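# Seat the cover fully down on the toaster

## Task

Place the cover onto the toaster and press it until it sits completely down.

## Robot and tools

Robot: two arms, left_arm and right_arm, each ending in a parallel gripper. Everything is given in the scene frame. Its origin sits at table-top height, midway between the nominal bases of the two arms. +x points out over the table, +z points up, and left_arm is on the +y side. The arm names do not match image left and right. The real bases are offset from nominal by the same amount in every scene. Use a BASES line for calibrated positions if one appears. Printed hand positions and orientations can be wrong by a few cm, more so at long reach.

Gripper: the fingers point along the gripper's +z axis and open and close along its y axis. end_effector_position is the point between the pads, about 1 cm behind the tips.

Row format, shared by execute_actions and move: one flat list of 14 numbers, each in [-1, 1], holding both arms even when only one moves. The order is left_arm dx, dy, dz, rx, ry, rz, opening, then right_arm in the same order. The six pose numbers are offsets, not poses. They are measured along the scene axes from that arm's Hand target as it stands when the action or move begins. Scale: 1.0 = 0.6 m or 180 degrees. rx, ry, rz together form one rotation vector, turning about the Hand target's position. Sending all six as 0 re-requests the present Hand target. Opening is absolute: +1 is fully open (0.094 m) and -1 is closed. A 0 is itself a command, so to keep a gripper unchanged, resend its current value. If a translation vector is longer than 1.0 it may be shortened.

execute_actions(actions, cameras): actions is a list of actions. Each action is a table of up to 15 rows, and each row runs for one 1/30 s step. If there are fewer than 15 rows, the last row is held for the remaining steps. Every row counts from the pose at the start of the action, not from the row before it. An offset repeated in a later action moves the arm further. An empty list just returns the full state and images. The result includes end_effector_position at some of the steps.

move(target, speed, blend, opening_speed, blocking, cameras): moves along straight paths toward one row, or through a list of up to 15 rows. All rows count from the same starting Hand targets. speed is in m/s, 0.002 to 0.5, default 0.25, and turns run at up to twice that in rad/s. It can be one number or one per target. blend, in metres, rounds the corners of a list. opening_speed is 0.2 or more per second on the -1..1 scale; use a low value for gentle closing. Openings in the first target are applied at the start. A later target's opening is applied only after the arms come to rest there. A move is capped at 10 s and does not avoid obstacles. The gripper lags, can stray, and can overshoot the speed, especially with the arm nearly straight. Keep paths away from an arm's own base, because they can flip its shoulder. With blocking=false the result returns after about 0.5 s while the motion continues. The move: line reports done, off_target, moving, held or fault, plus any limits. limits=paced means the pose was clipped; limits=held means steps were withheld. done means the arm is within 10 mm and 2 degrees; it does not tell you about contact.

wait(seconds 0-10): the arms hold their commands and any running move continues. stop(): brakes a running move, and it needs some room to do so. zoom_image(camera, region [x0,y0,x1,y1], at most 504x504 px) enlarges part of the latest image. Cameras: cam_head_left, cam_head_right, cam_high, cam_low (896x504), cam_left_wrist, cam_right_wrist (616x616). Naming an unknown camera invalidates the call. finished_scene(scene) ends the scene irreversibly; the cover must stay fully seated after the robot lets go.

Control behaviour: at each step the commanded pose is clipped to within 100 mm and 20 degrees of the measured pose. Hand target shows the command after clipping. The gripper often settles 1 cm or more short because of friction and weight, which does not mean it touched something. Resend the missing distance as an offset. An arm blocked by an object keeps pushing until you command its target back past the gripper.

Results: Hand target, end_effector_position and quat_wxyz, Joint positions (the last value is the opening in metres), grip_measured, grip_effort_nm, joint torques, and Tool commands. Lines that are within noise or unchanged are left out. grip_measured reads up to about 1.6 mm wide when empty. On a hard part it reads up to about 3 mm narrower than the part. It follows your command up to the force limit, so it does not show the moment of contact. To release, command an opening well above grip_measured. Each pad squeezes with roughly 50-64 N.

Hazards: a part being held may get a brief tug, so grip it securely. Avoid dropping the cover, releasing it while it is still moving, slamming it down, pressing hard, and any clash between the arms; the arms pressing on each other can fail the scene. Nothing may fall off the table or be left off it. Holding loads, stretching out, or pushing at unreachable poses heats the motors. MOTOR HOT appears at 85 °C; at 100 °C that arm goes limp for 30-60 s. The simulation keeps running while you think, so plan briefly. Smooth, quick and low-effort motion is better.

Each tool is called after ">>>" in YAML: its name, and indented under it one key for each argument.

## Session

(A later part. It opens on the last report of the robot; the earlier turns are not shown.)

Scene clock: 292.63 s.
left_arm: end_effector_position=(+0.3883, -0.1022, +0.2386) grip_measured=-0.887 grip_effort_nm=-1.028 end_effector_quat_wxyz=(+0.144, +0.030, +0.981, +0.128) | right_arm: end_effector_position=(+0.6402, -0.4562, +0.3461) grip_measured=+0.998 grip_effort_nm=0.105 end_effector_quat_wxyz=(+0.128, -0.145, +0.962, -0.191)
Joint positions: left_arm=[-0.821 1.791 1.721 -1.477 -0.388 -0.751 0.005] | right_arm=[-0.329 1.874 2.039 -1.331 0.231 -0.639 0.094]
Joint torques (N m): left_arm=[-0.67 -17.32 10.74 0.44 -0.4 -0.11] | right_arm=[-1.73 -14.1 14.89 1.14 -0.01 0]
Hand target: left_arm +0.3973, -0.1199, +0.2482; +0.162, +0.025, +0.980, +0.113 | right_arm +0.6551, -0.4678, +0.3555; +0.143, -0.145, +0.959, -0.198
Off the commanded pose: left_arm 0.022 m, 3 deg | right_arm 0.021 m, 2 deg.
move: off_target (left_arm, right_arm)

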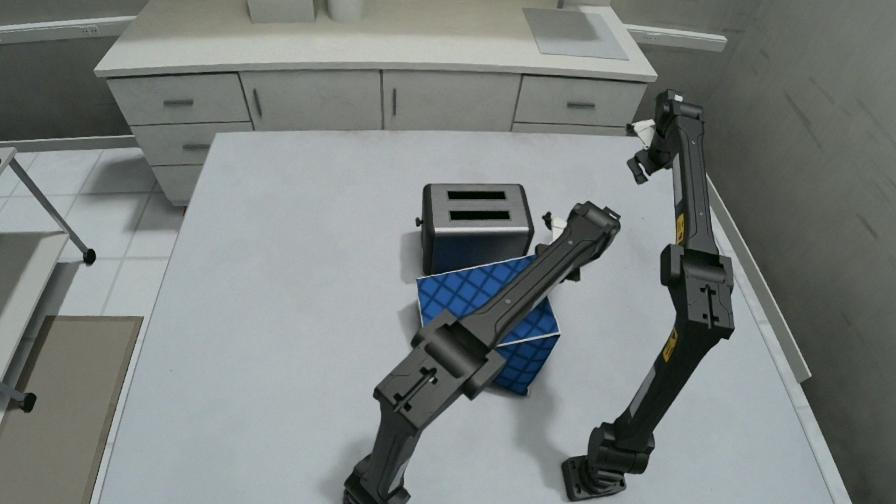

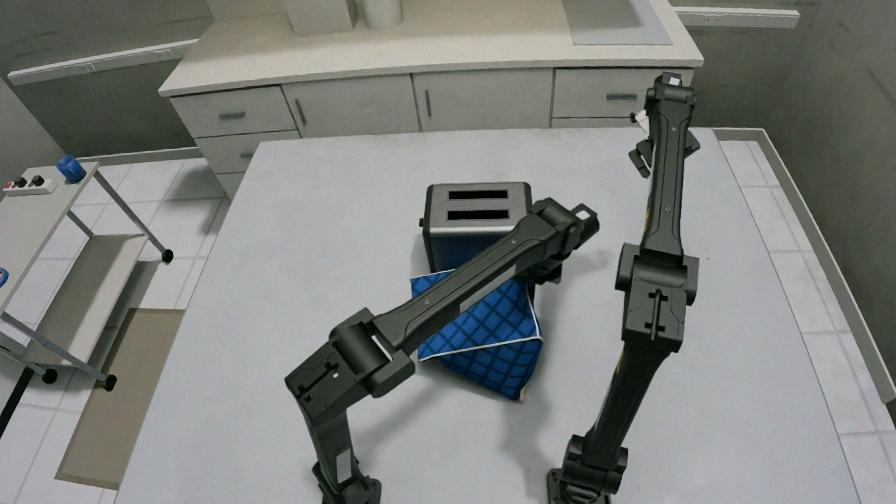

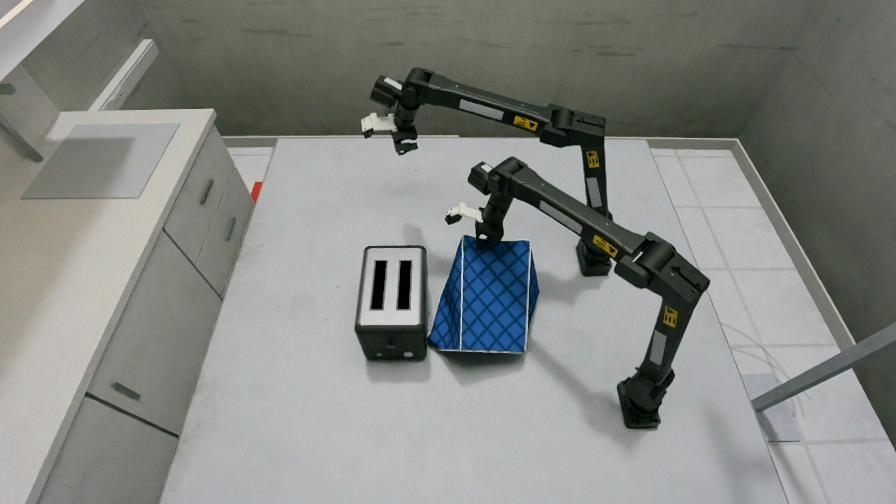

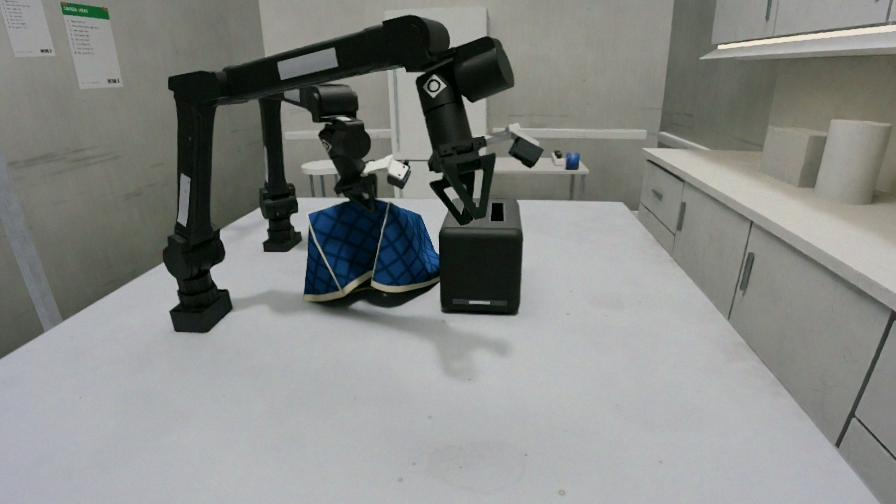

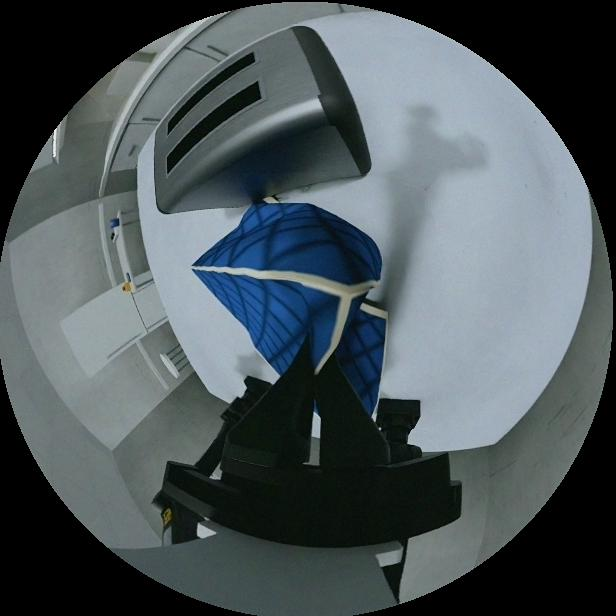

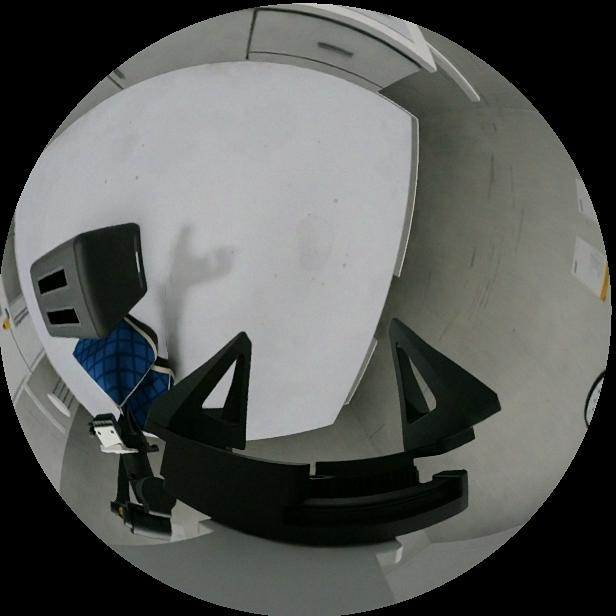

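>>> move:
  target:
    - [-0.04,0,0.01,0,0,0,-1,0,0.1,0.05,0,0,0,1]
    - [-0.05,-0.02,-0.05,0,0,0,-1,0,0.15,0.05,0,0,0,1]
    - [-0.05,-0.02,-0.05,0,0,0,1,0,0.15,0.05,0,0,0,1]
    - [-0.07,-0.06,0.12,0,0,0,1,0,0.15,0.05,0,0,0,1]
  speed: 0.1
  opening_speed: 1.0

Scene clock: 312.17 s.
left_arm: end_effector_position=(+0.3563, -0.1293, +0.2595) grip_measured=+0.998 grip_effort_nm=0.115 end_effector_quat_wxyz=(+0.147, +0.029, +0.980, +0.128) | right_arm: end_effector_position=(+0.6493, -0.3824, +0.3592) grip_measured=+0.998 grip_effort_nm=0.105 end_effector_quat_wxyz=(+0.120, -0.152, +0.962, -0.191)
Joint positions: left_arm=[-0.898 1.791 1.774 -1.557 -0.393 -0.834 0.094] | right_arm=[-0.205 1.874 2.079 -1.415 0.282 -0.532 0.094]
Joint torques (N m): left_arm=[-0.03 -19.25 7.43 0.24 -0.29 0.04] | right_arm=[-0.09 -16.56 13.65 0.49 0.33 0.33]
Hand target: left_arm +0.3587, -0.1308, +0.2606; +0.151, +0.028, +0.980, +0.124 (not the last commanded pose) | right_arm +0.6549, -0.3777, +0.3855; +0.143, -0.145, +0.959, -0.198
Off the commanded pose: left_arm 0.066 m, 2 deg | right_arm 0.027 m, 3 deg.
move: held (left_arm; a check stopped the path), off_target (right_arm; braked when a check withheld steps of left_arm); path passed 3 of 4 targets; limits=held
pose unreachable (left arm): on one or more control steps of this call, first in action 0 (counted from 0), this arm could not follow its commanded pose, so it was not sent that pose on those steps. It may still have moved: this result reports where it is.
cause: moving toward the commanded pose would bring a part of the arm too close to another arm (this arm's wrist (the part past joint 4) and the right arm's forearm (the part past joint 3), where that arm would come to rest).

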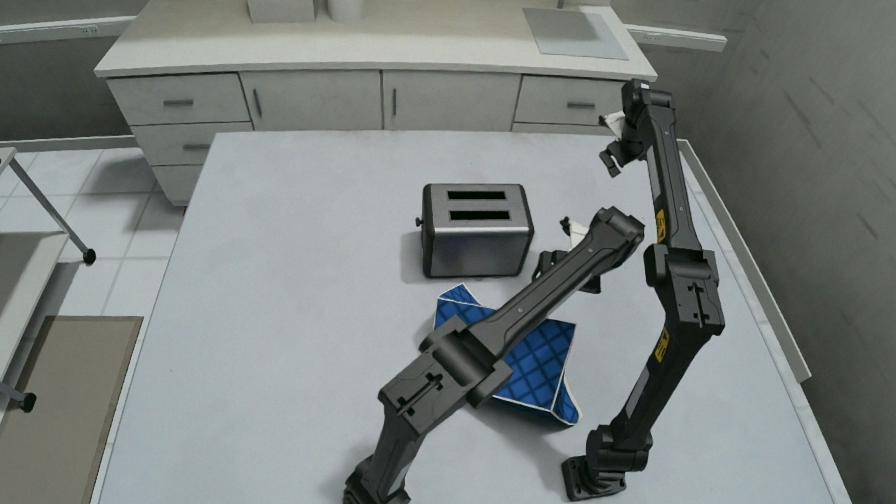

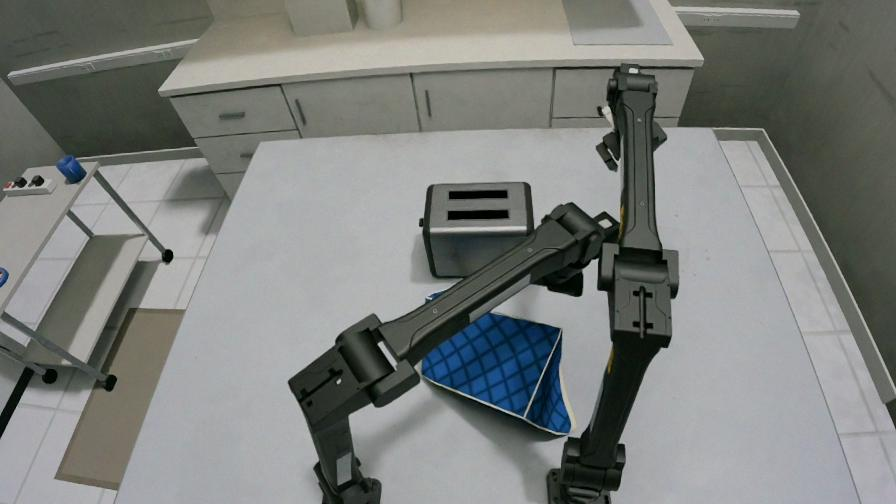

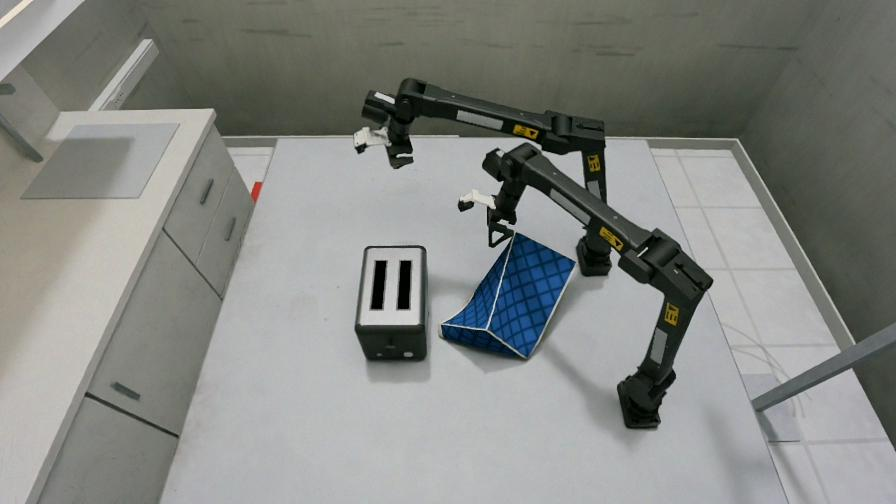

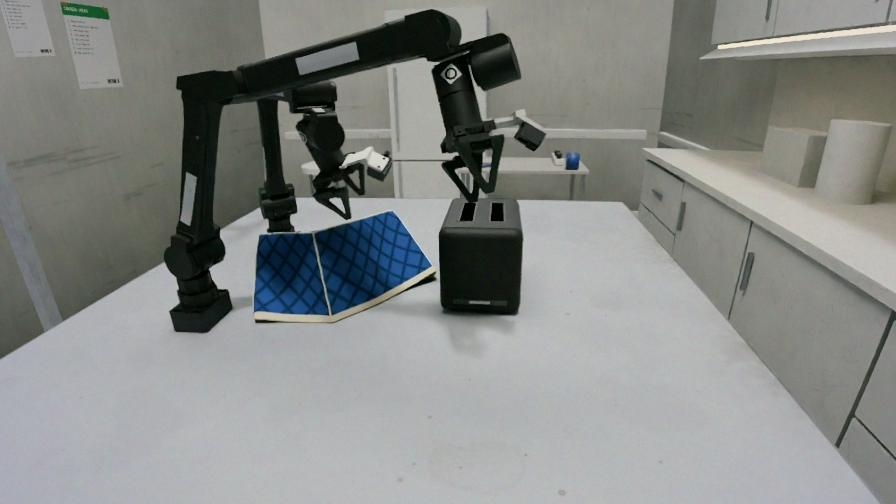

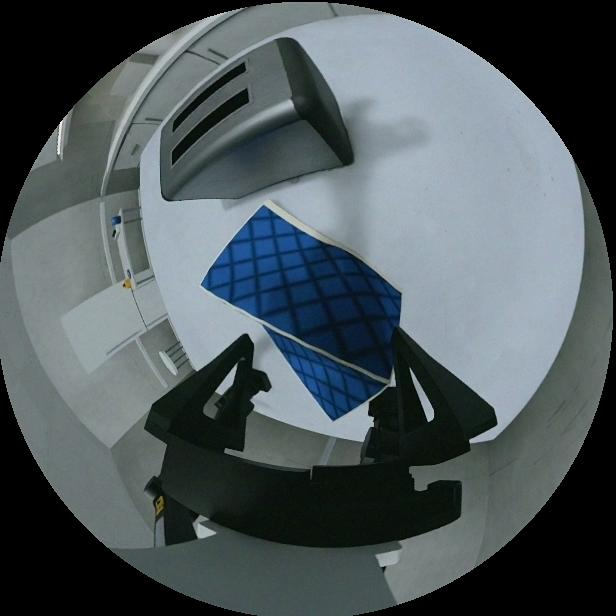

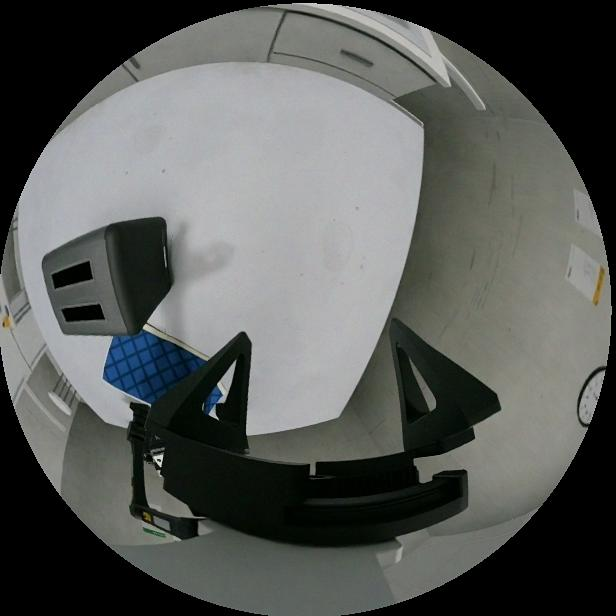

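>>> move:
  target: [0,0.0,0.0,0,0,0,1,0,-0.17,0,0,0,0,1]
  cameras: []

>>> move:
  target:
    - [0,0,0.16,0,0,0,1,0,0,0,0,0,0,1]
    - [0.1,0.75,0.2,0,0,0,1,0,0,0,0,0,0,1]

>>> zoom_image:
  camera: "cam_head_right"
  region: [380, 220, 620, 450]

>>> zoom_image:
  camera: "cam_low"
  region: [230, 180, 460, 350]

Scene clock: 320.93 s.
left_arm: end_effector_position=(+0.3563, -0.1293, +0.2595) grip_measured=+0.998 grip_effort_nm=0.115 end_effector_quat_wxyz=(+0.147, +0.029, +0.980, +0.128) | right_arm: end_effector_position=(+0.6408, -0.4831, +0.3767) grip_measured=+0.998 grip_effort_nm=0.110 end_effector_quat_wxyz=(+0.133, -0.134, +0.962, -0.195)
Joint positions: left_arm=[-0.898 1.791 1.774 -1.557 -0.393 -0.834 0.094] | right_arm=[-0.368 1.915 2.178 -1.409 0.223 -0.656 0.094]
Joint torques (N m): left_arm=[-0.26 -19.19 7.45 0.31 -0.31 0.06] | right_arm=[-0.15 -14.68 14.63 0.57 -0.01 0]
Hand target: left_arm +0.3587, -0.1308, +0.2606; +0.151, +0.028, +0.980, +0.124 | right_arm +0.6548, -0.4797, +0.3854; +0.143, -0.145, +0.959, -0.198
Off the commanded pose: left_arm 0.003 m, 1 deg | right_arm 0.017 m, 2 deg.
move: off_target (right_arm)

Scene clock: 324.27 s.
left_arm: end_effector_position=(+0.4141, +0.3148, +0.3645) grip_measured=+0.998 grip_effort_nm=0.105 end_effector_quat_wxyz=(+0.128, +0.030, +0.984, +0.123) | right_arm: end_effector_position=(+0.6408, -0.4831, +0.3767) grip_measured=+0.998 grip_effort_nm=0.110 end_effector_quat_wxyz=(+0.133, -0.134, +0.962, -0.195)
Joint positions: left_arm=[0.033 1.374 1.553 -1.472 -0.225 0.131 0.094] | right_arm=[-0.368 1.915 2.178 -1.409 0.223 -0.656 0.094]
Joint torques (N m): left_arm=[0.26 -12.75 9.18 0.85 0 0.11] | right_arm=[-0.26 -14.86 14.68 0.53 -0.02 -0.01]
Hand target: left_arm +0.4188, +0.3191, +0.3803; +0.151, +0.028, +0.980, +0.124 | right_arm +0.6548, -0.4797, +0.3854; +0.143, -0.145, +0.959, -0.198
Off the commanded pose: left_arm 0.017 m, 3 deg | right_arm 0.017 m, 2 deg.
move: off_target (left_arm, right_arm)

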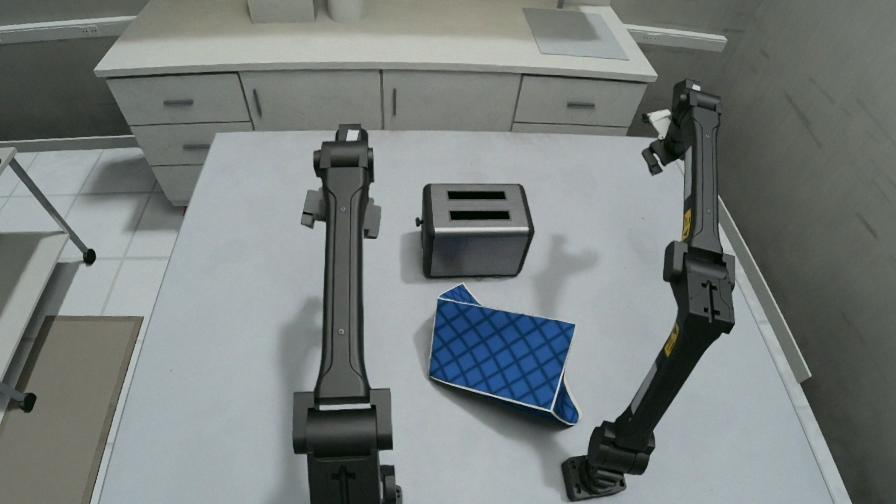

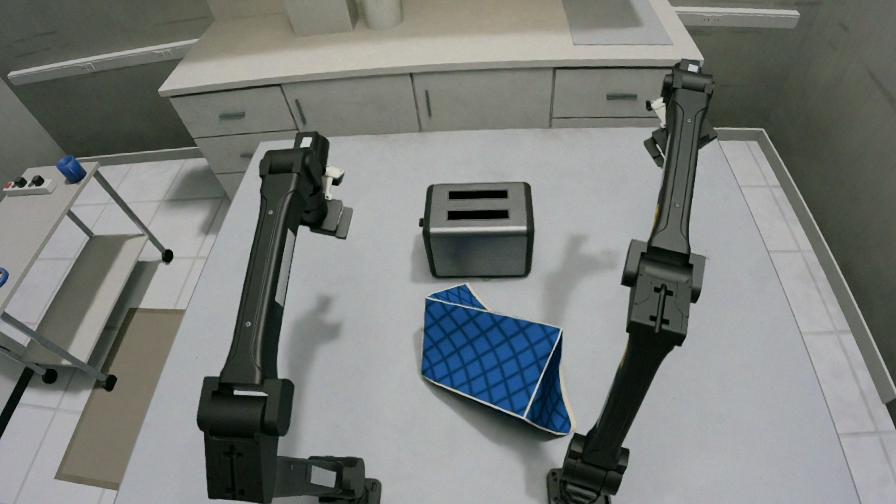

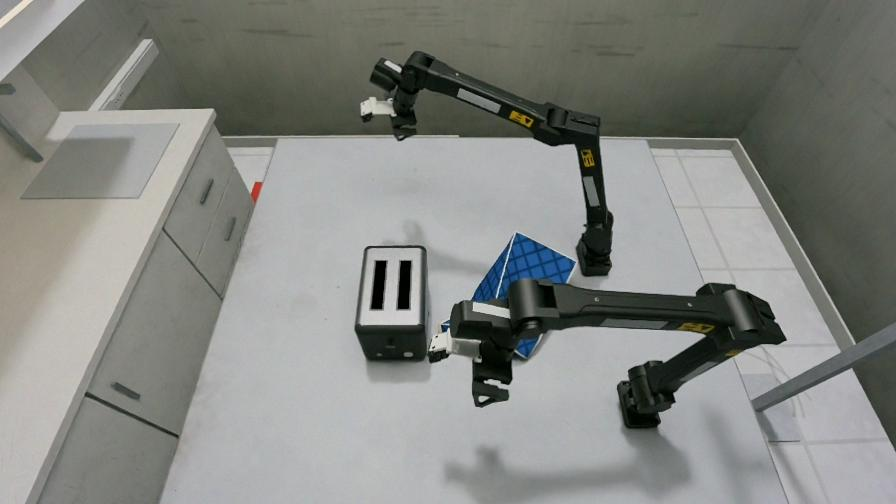

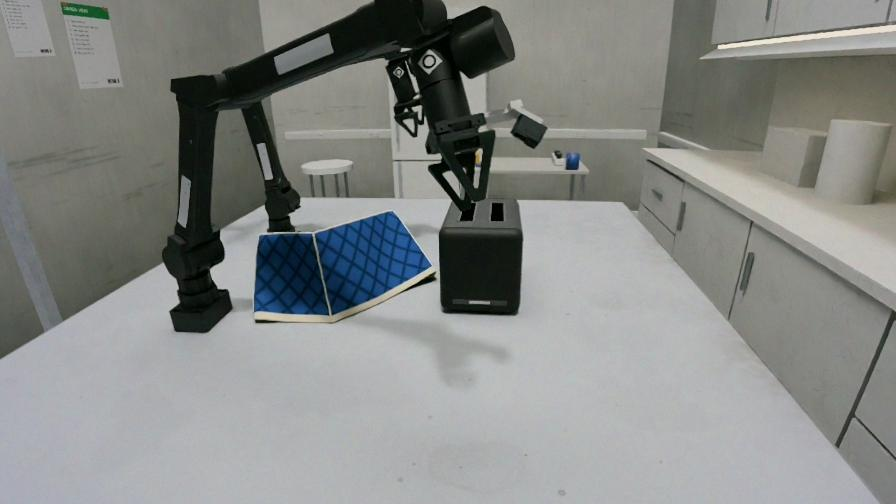

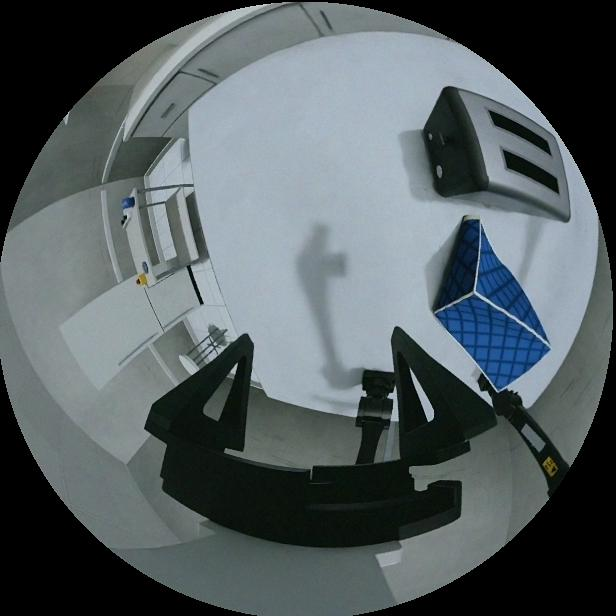

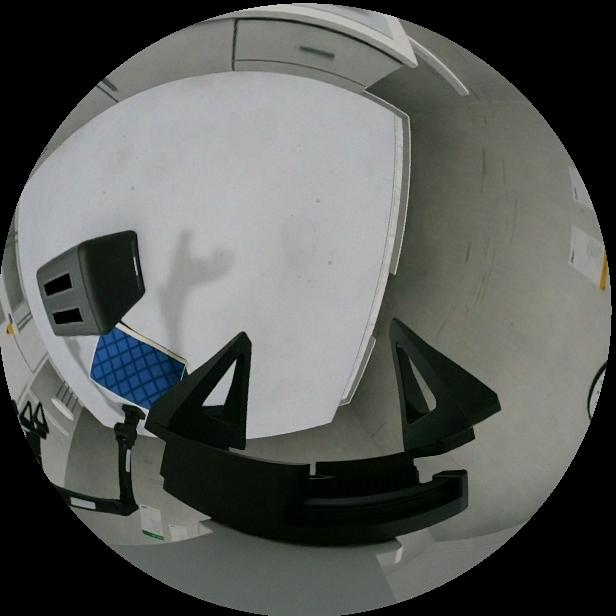

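Scaled by 2.100.

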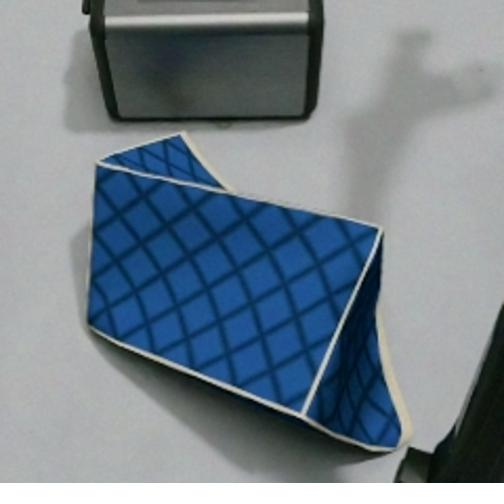

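Scaled by 2.191.

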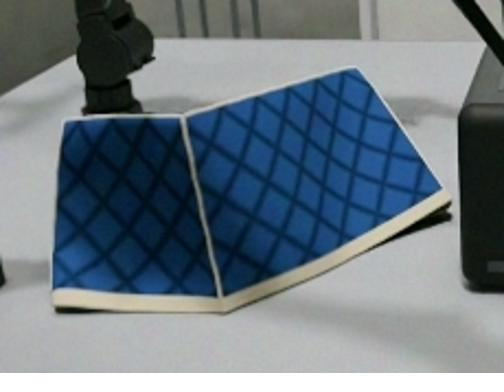

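>>> move:
  target: [-0.14,-0.13,-0.15,-0.316,0.06,-0.189,1,0,0,0,0,0,0,1]
  speed: 0.2

Scene clock: 341.27 s.
left_arm: end_effector_position=(+0.3336, +0.2352, +0.2923) grip_measured=+0.998 grip_effort_nm=0.105 end_effector_quat_wxyz=(+0.116, +0.232, +0.889, -0.377) | right_arm: end_effector_position=(+0.6408, -0.4831, +0.3767) grip_measured=+0.998 grip_effort_nm=0.105 end_effector_quat_wxyz=(+0.133, -0.134, +0.962, -0.195)
Joint positions: left_arm=[0.261 1.389 1.268 -1.68 0.786 0.873 0.094] | right_arm=[-0.368 1.915 2.178 -1.409 0.223 -0.656 0.094]
Joint torques (N m): left_arm=[0.85 -10.23 7.12 -0.65 0.63 0.22] | right_arm=[-0.09 -14.74 14.67 0.54 -0.02 -0.01]
Hand target: left_arm +0.3348, +0.2410, +0.2905; +0.086, +0.239, +0.880, -0.401 | right_arm +0.6548, -0.4797, +0.3854; +0.143, -0.145, +0.959, -0.198
Off the commanded pose: left_arm 0.006 m, 5 deg | right_arm 0.017 m, 2 deg.
joint sent to its limit (left arm) — joint 4 (wrist pitch), lower limit. The joint targets are off in orientation, not in position.
move: off_target (left_arm, right_arm)

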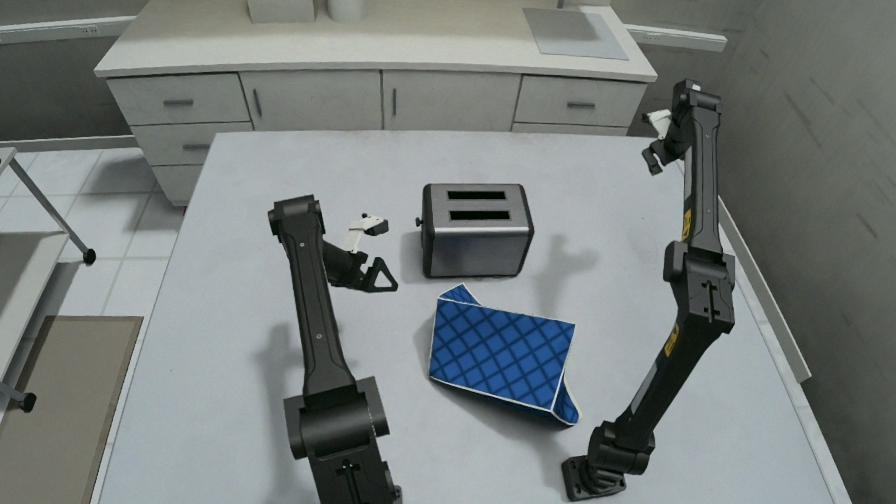

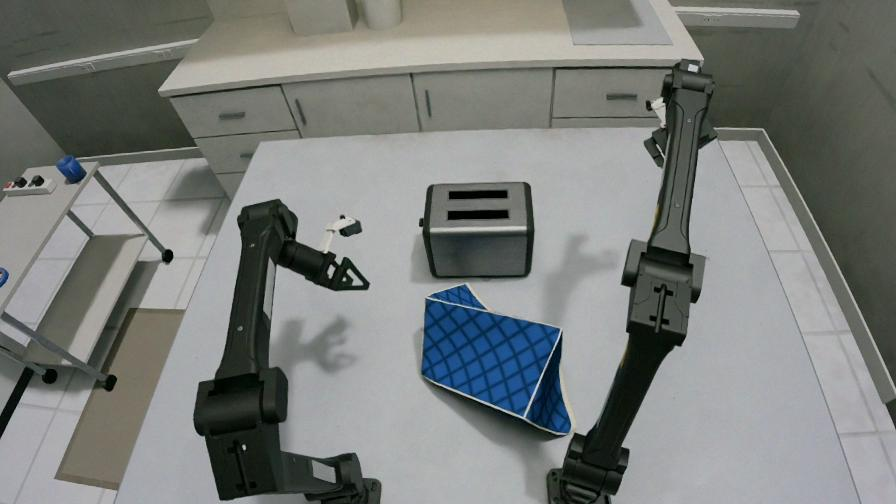

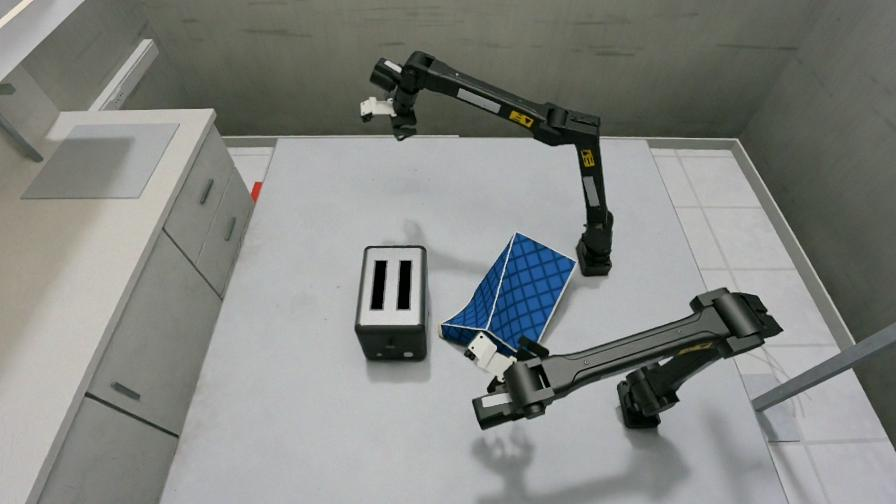

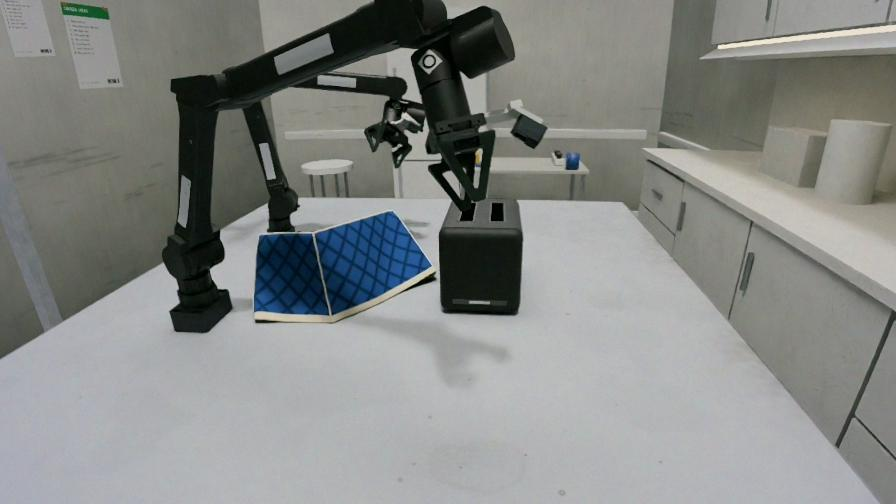

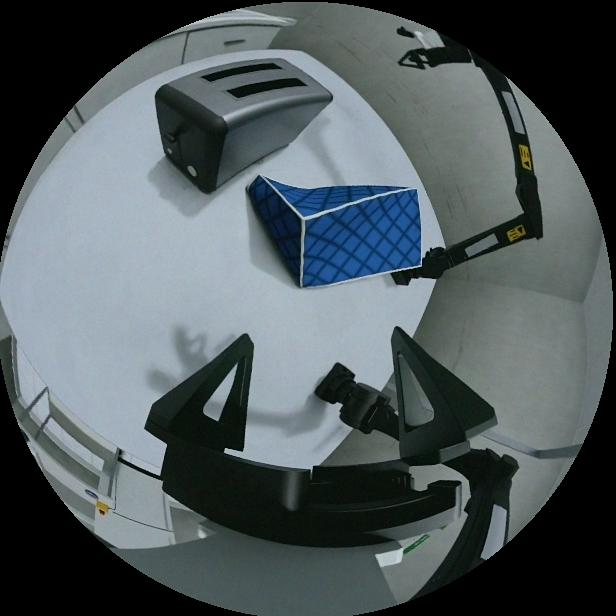

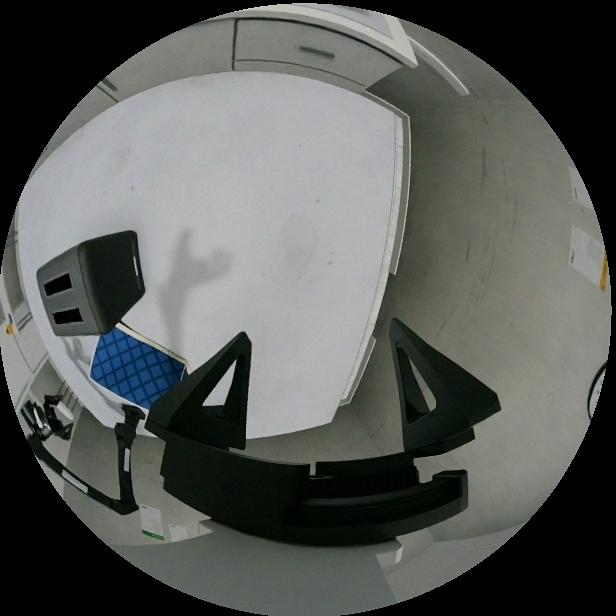

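>>> move:
  target: [0.0,-0.16,-0.13,0,0,0,1,0,0,0,0,0,0,1]
  speed: 0.15
  cameras: ["cam_left_wrist","cam_high","cam_head_right"]

Scene clock: 347.33 s.
left_arm: end_effector_position=(+0.3322, +0.1502, +0.2158) grip_measured=+0.998 grip_effort_nm=0.105 end_effector_quat_wxyz=(+0.090, +0.238, +0.881, -0.398) | right_arm: end_effector_position=(+0.6408, -0.4831, +0.3767) grip_measured=+0.998 grip_effort_nm=0.115 end_effector_quat_wxyz=(+0.133, -0.134, +0.962, -0.195)
Joint positions: left_arm=[0.045 1.401 1.069 -1.339 0.837 0.623 0.094] | right_arm=[-0.368 1.915 2.178 -1.409 0.223 -0.656 0.094]
Joint torques (N m): left_arm=[-0.79 -10.46 6.84 0.27 0.66 0.01] | right_arm=[-0.15 -14.68 14.71 0.51 -0.01 -0.01]
Hand target: left_arm +0.3349, +0.1452, +0.2125; +0.086, +0.239, +0.880, -0.401 | right_arm +0.6548, -0.4797, +0.3854; +0.143, -0.145, +0.959, -0.198
Off the commanded pose: left_arm 0.007 m, 1 deg | right_arm 0.017 m, 2 deg.
move: off_target (right_arm)
Images, in order: cam_head_right, cam_high, cam_left_wrist.

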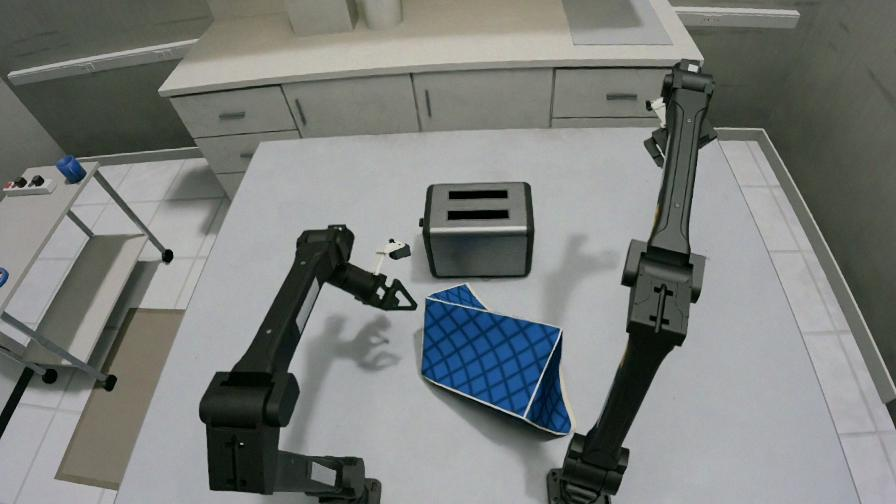

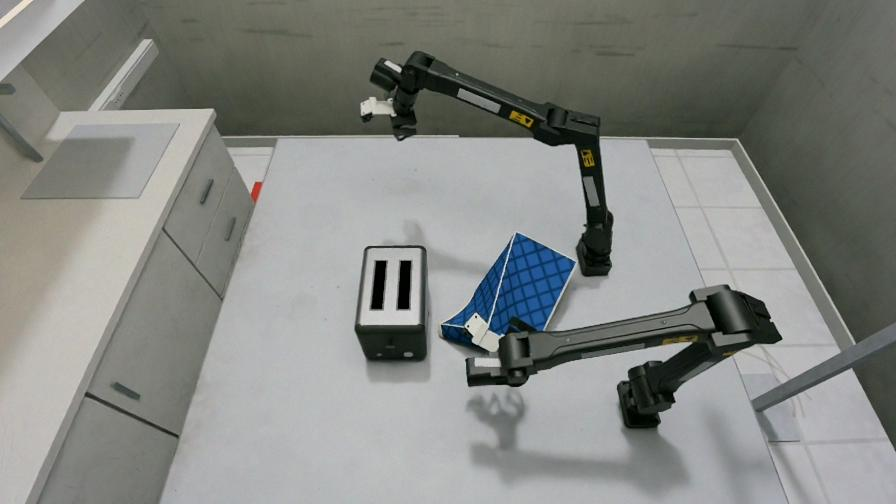

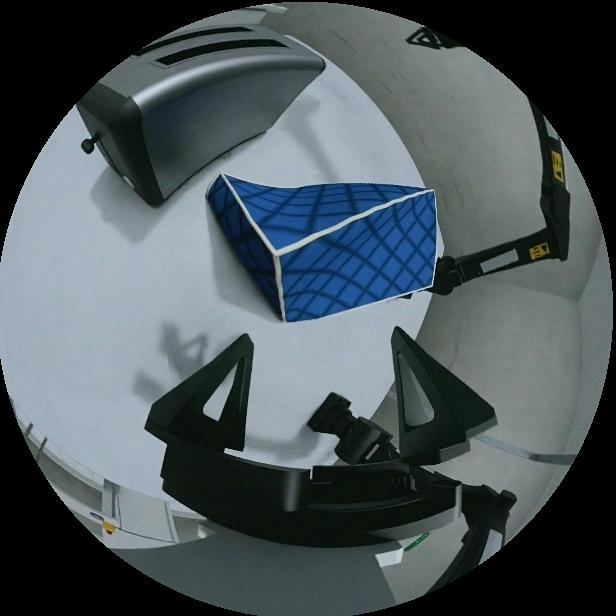

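>>> move:
  target: [-0.07,0.15,-0.05,-0.093,-0.232,0,1,0,0,0,0,0,0,1]
  speed: 0.15
  cameras: ["cam_left_wrist","cam_high","cam_head_right","cam_low"]

Scene clock: 370.53 s.
left_arm: end_effector_position=(+0.2875, +0.2281, +0.1812) grip_measured=+0.998 grip_effort_nm=0.110 end_effector_quat_wxyz=(+0.423, +0.355, +0.725, -0.412) | right_arm: end_effector_position=(+0.6408, -0.4831, +0.3767) grip_measured=+0.998 grip_effort_nm=0.110 end_effector_quat_wxyz=(+0.133, -0.134, +0.962, -0.195)
Joint positions: left_arm=[0.419 1.357 0.732 -1.196 1.252 1.516 0.094] | right_arm=[-0.368 1.915 2.178 -1.409 0.223 -0.656 0.094]
Joint torques (N m): left_arm=[0.85 -7.53 6.78 -0.65 0.77 0.16] | right_arm=[-0.21 -14.68 14.71 0.5 -0.01 0]
Hand target: left_arm +0.2929, +0.2351, +0.1825; +0.426, +0.351, +0.726, -0.411 | right_arm +0.6548, -0.4797, +0.3854; +0.143, -0.145, +0.959, -0.198
Off the commanded pose: left_arm 0.009 m, 1 deg | right_arm 0.017 m, 2 deg.
move: off_target (right_arm)
Images, in order: cam_head_right, cam_high, cam_low, cam_left_wrist.

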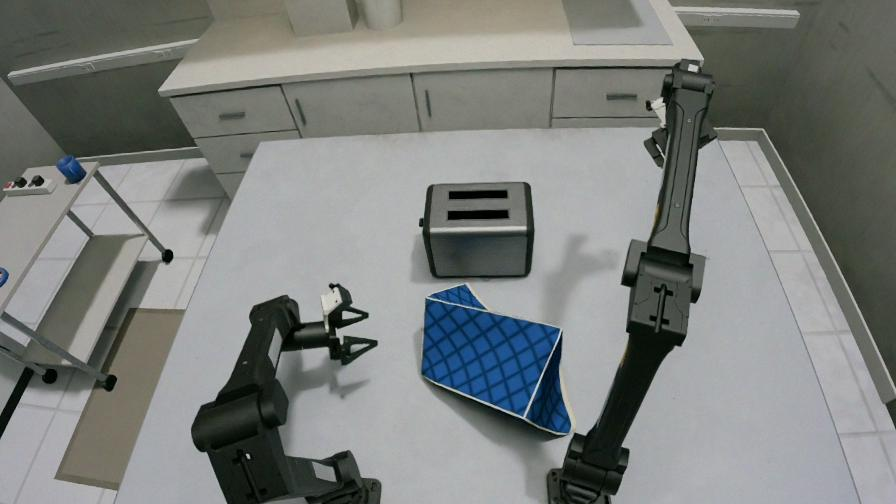

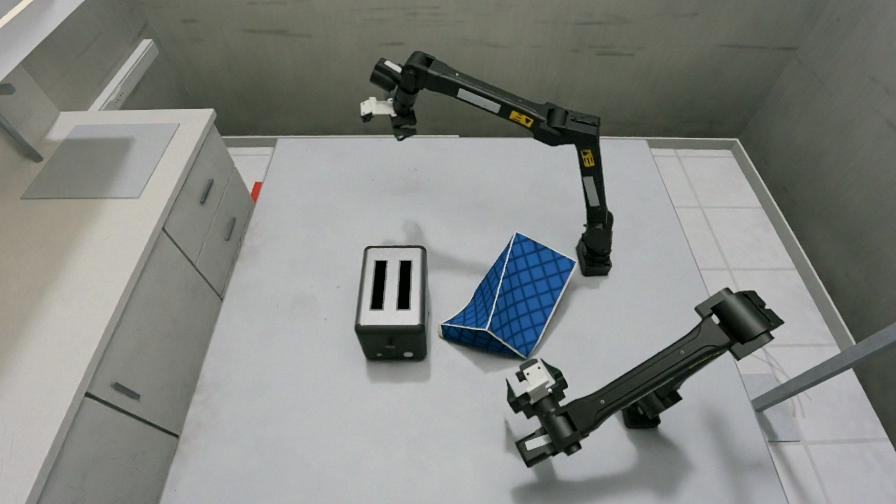

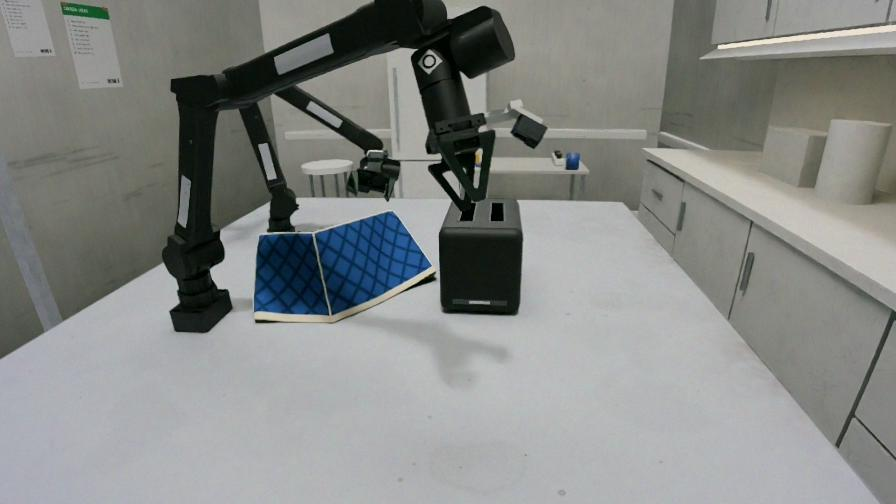

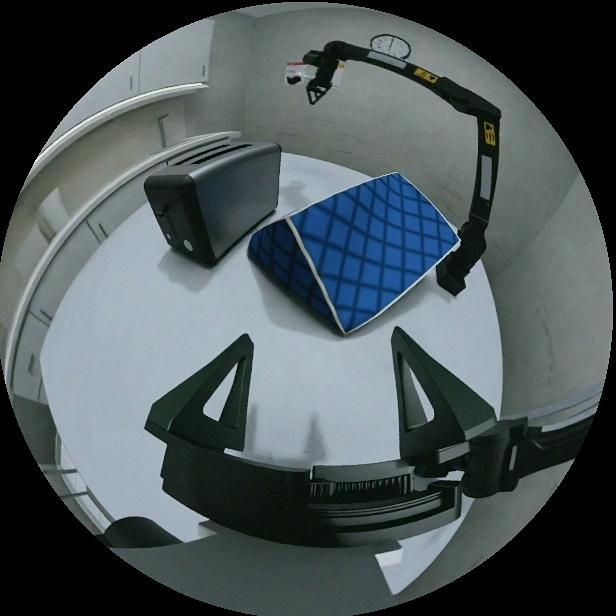

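>>> move:
  target: [0.05,-0.15,-0.045,-0.033,0.09,0.03,1,0,0,0,0,0,0,1]
  speed: 0.12
  cameras: ["cam_left_wrist","cam_head_right"]

Scene clock: 377.43 s.
left_arm: end_effector_position=(+0.3220, +0.1501, +0.1473) grip_measured=+0.998 grip_effort_nm=0.100 end_effector_quat_wxyz=(+0.348, +0.221, +0.777, -0.476) | right_arm: end_effector_position=(+0.6408, -0.4831, +0.3767) grip_measured=+0.998 grip_effort_nm=0.110 end_effector_quat_wxyz=(+0.133, -0.134, +0.962, -0.195)
Joint positions: left_arm=[0.139 1.321 0.552 -0.224 1.198 0.299 0.094] | right_arm=[-0.368 1.915 2.178 -1.409 0.223 -0.656 0.094]
Joint torques (N m): left_arm=[-1.38 -10.17 5.81 1.17 0.42 0] | right_arm=[-0.21 -14.8 14.69 0.51 -0.01 0]
Hand target: left_arm +0.3228, +0.1451, +0.1554; +0.356, +0.232, +0.772, -0.472 | right_arm +0.6548, -0.4797, +0.3854; +0.143, -0.145, +0.959, -0.198
Off the commanded pose: left_arm 0.010 m, 2 deg | right_arm 0.017 m, 2 deg.
move: off_target (right_arm)
Images, in order: cam_head_right, cam_left_wrist.

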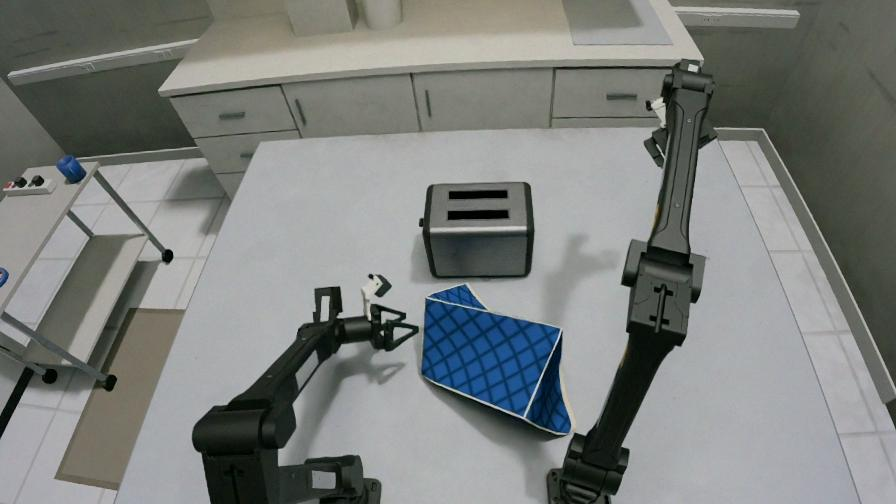

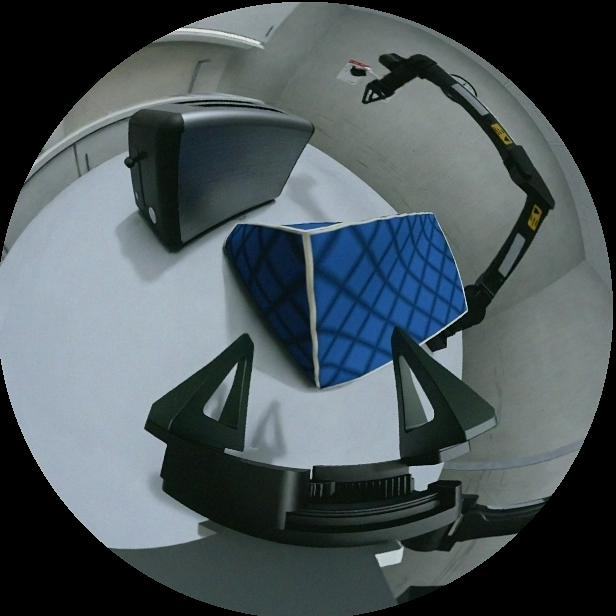

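>>> move:
  target: [0.05,-0.13,-0.045,0,0,0,1,0,0,0,0,0,0,1]
  speed: 0.08
  cameras: ["cam_left_wrist","cam_head_right"]

Scene clock: 383.87 s.
left_arm: end_effector_position=(+0.3518, +0.0732, +0.1309) grip_measured=+0.998 grip_effort_nm=0.110 end_effector_quat_wxyz=(+0.359, +0.230, +0.773, -0.469) | right_arm: end_effector_position=(+0.6408, -0.4831, +0.3767) grip_measured=+0.998 grip_effort_nm=0.100 end_effector_quat_wxyz=(+0.133, -0.134, +0.962, -0.195)
Joint positions: left_arm=[-0.103 1.446 0.532 0.296 1.022 -0.084 0.094] | right_arm=[-0.368 1.915 2.178 -1.409 0.223 -0.656 0.094]
Joint torques (N m): left_arm=[-1.49 -8.76 5.75 1.57 0.21 0.02] | right_arm=[-0.21 -14.68 14.71 0.51 -0.01 0]
Hand target: left_arm +0.3529, +0.0672, +0.1284; +0.356, +0.232, +0.772, -0.472 | right_arm +0.6548, -0.4797, +0.3854; +0.143, -0.145, +0.959, -0.198
Off the commanded pose: left_arm 0.007 m, 1 deg | right_arm 0.017 m, 2 deg.
move: off_target (right_arm)
Images, in order: cam_head_right, cam_left_wrist.

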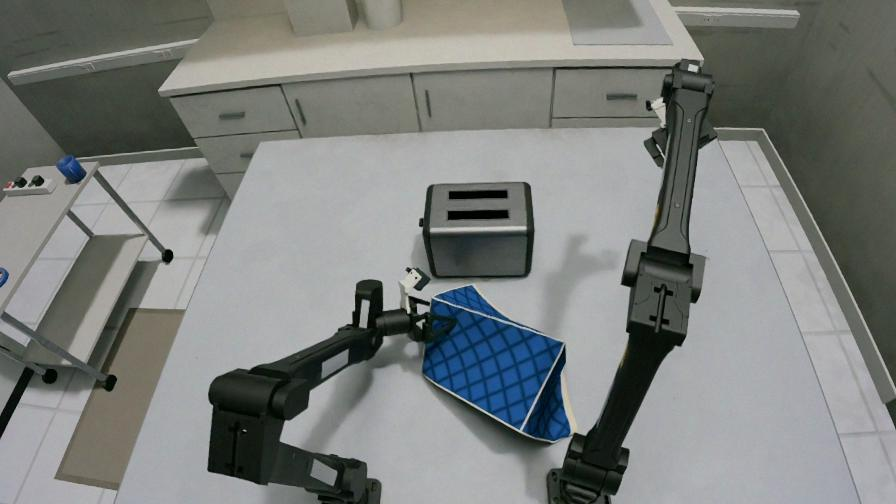

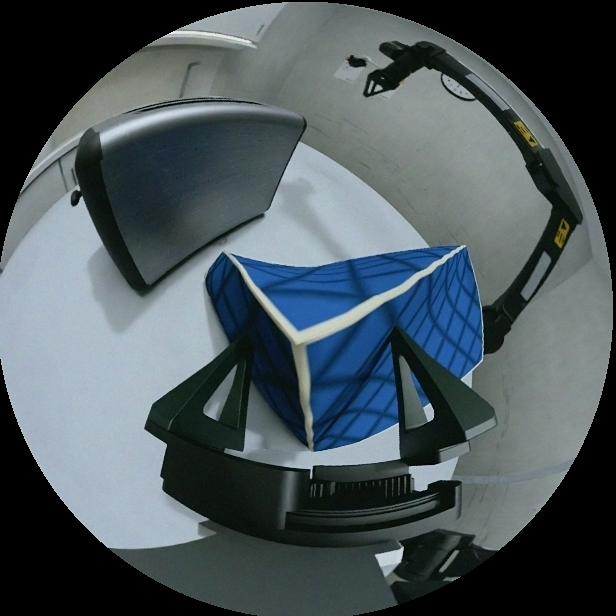

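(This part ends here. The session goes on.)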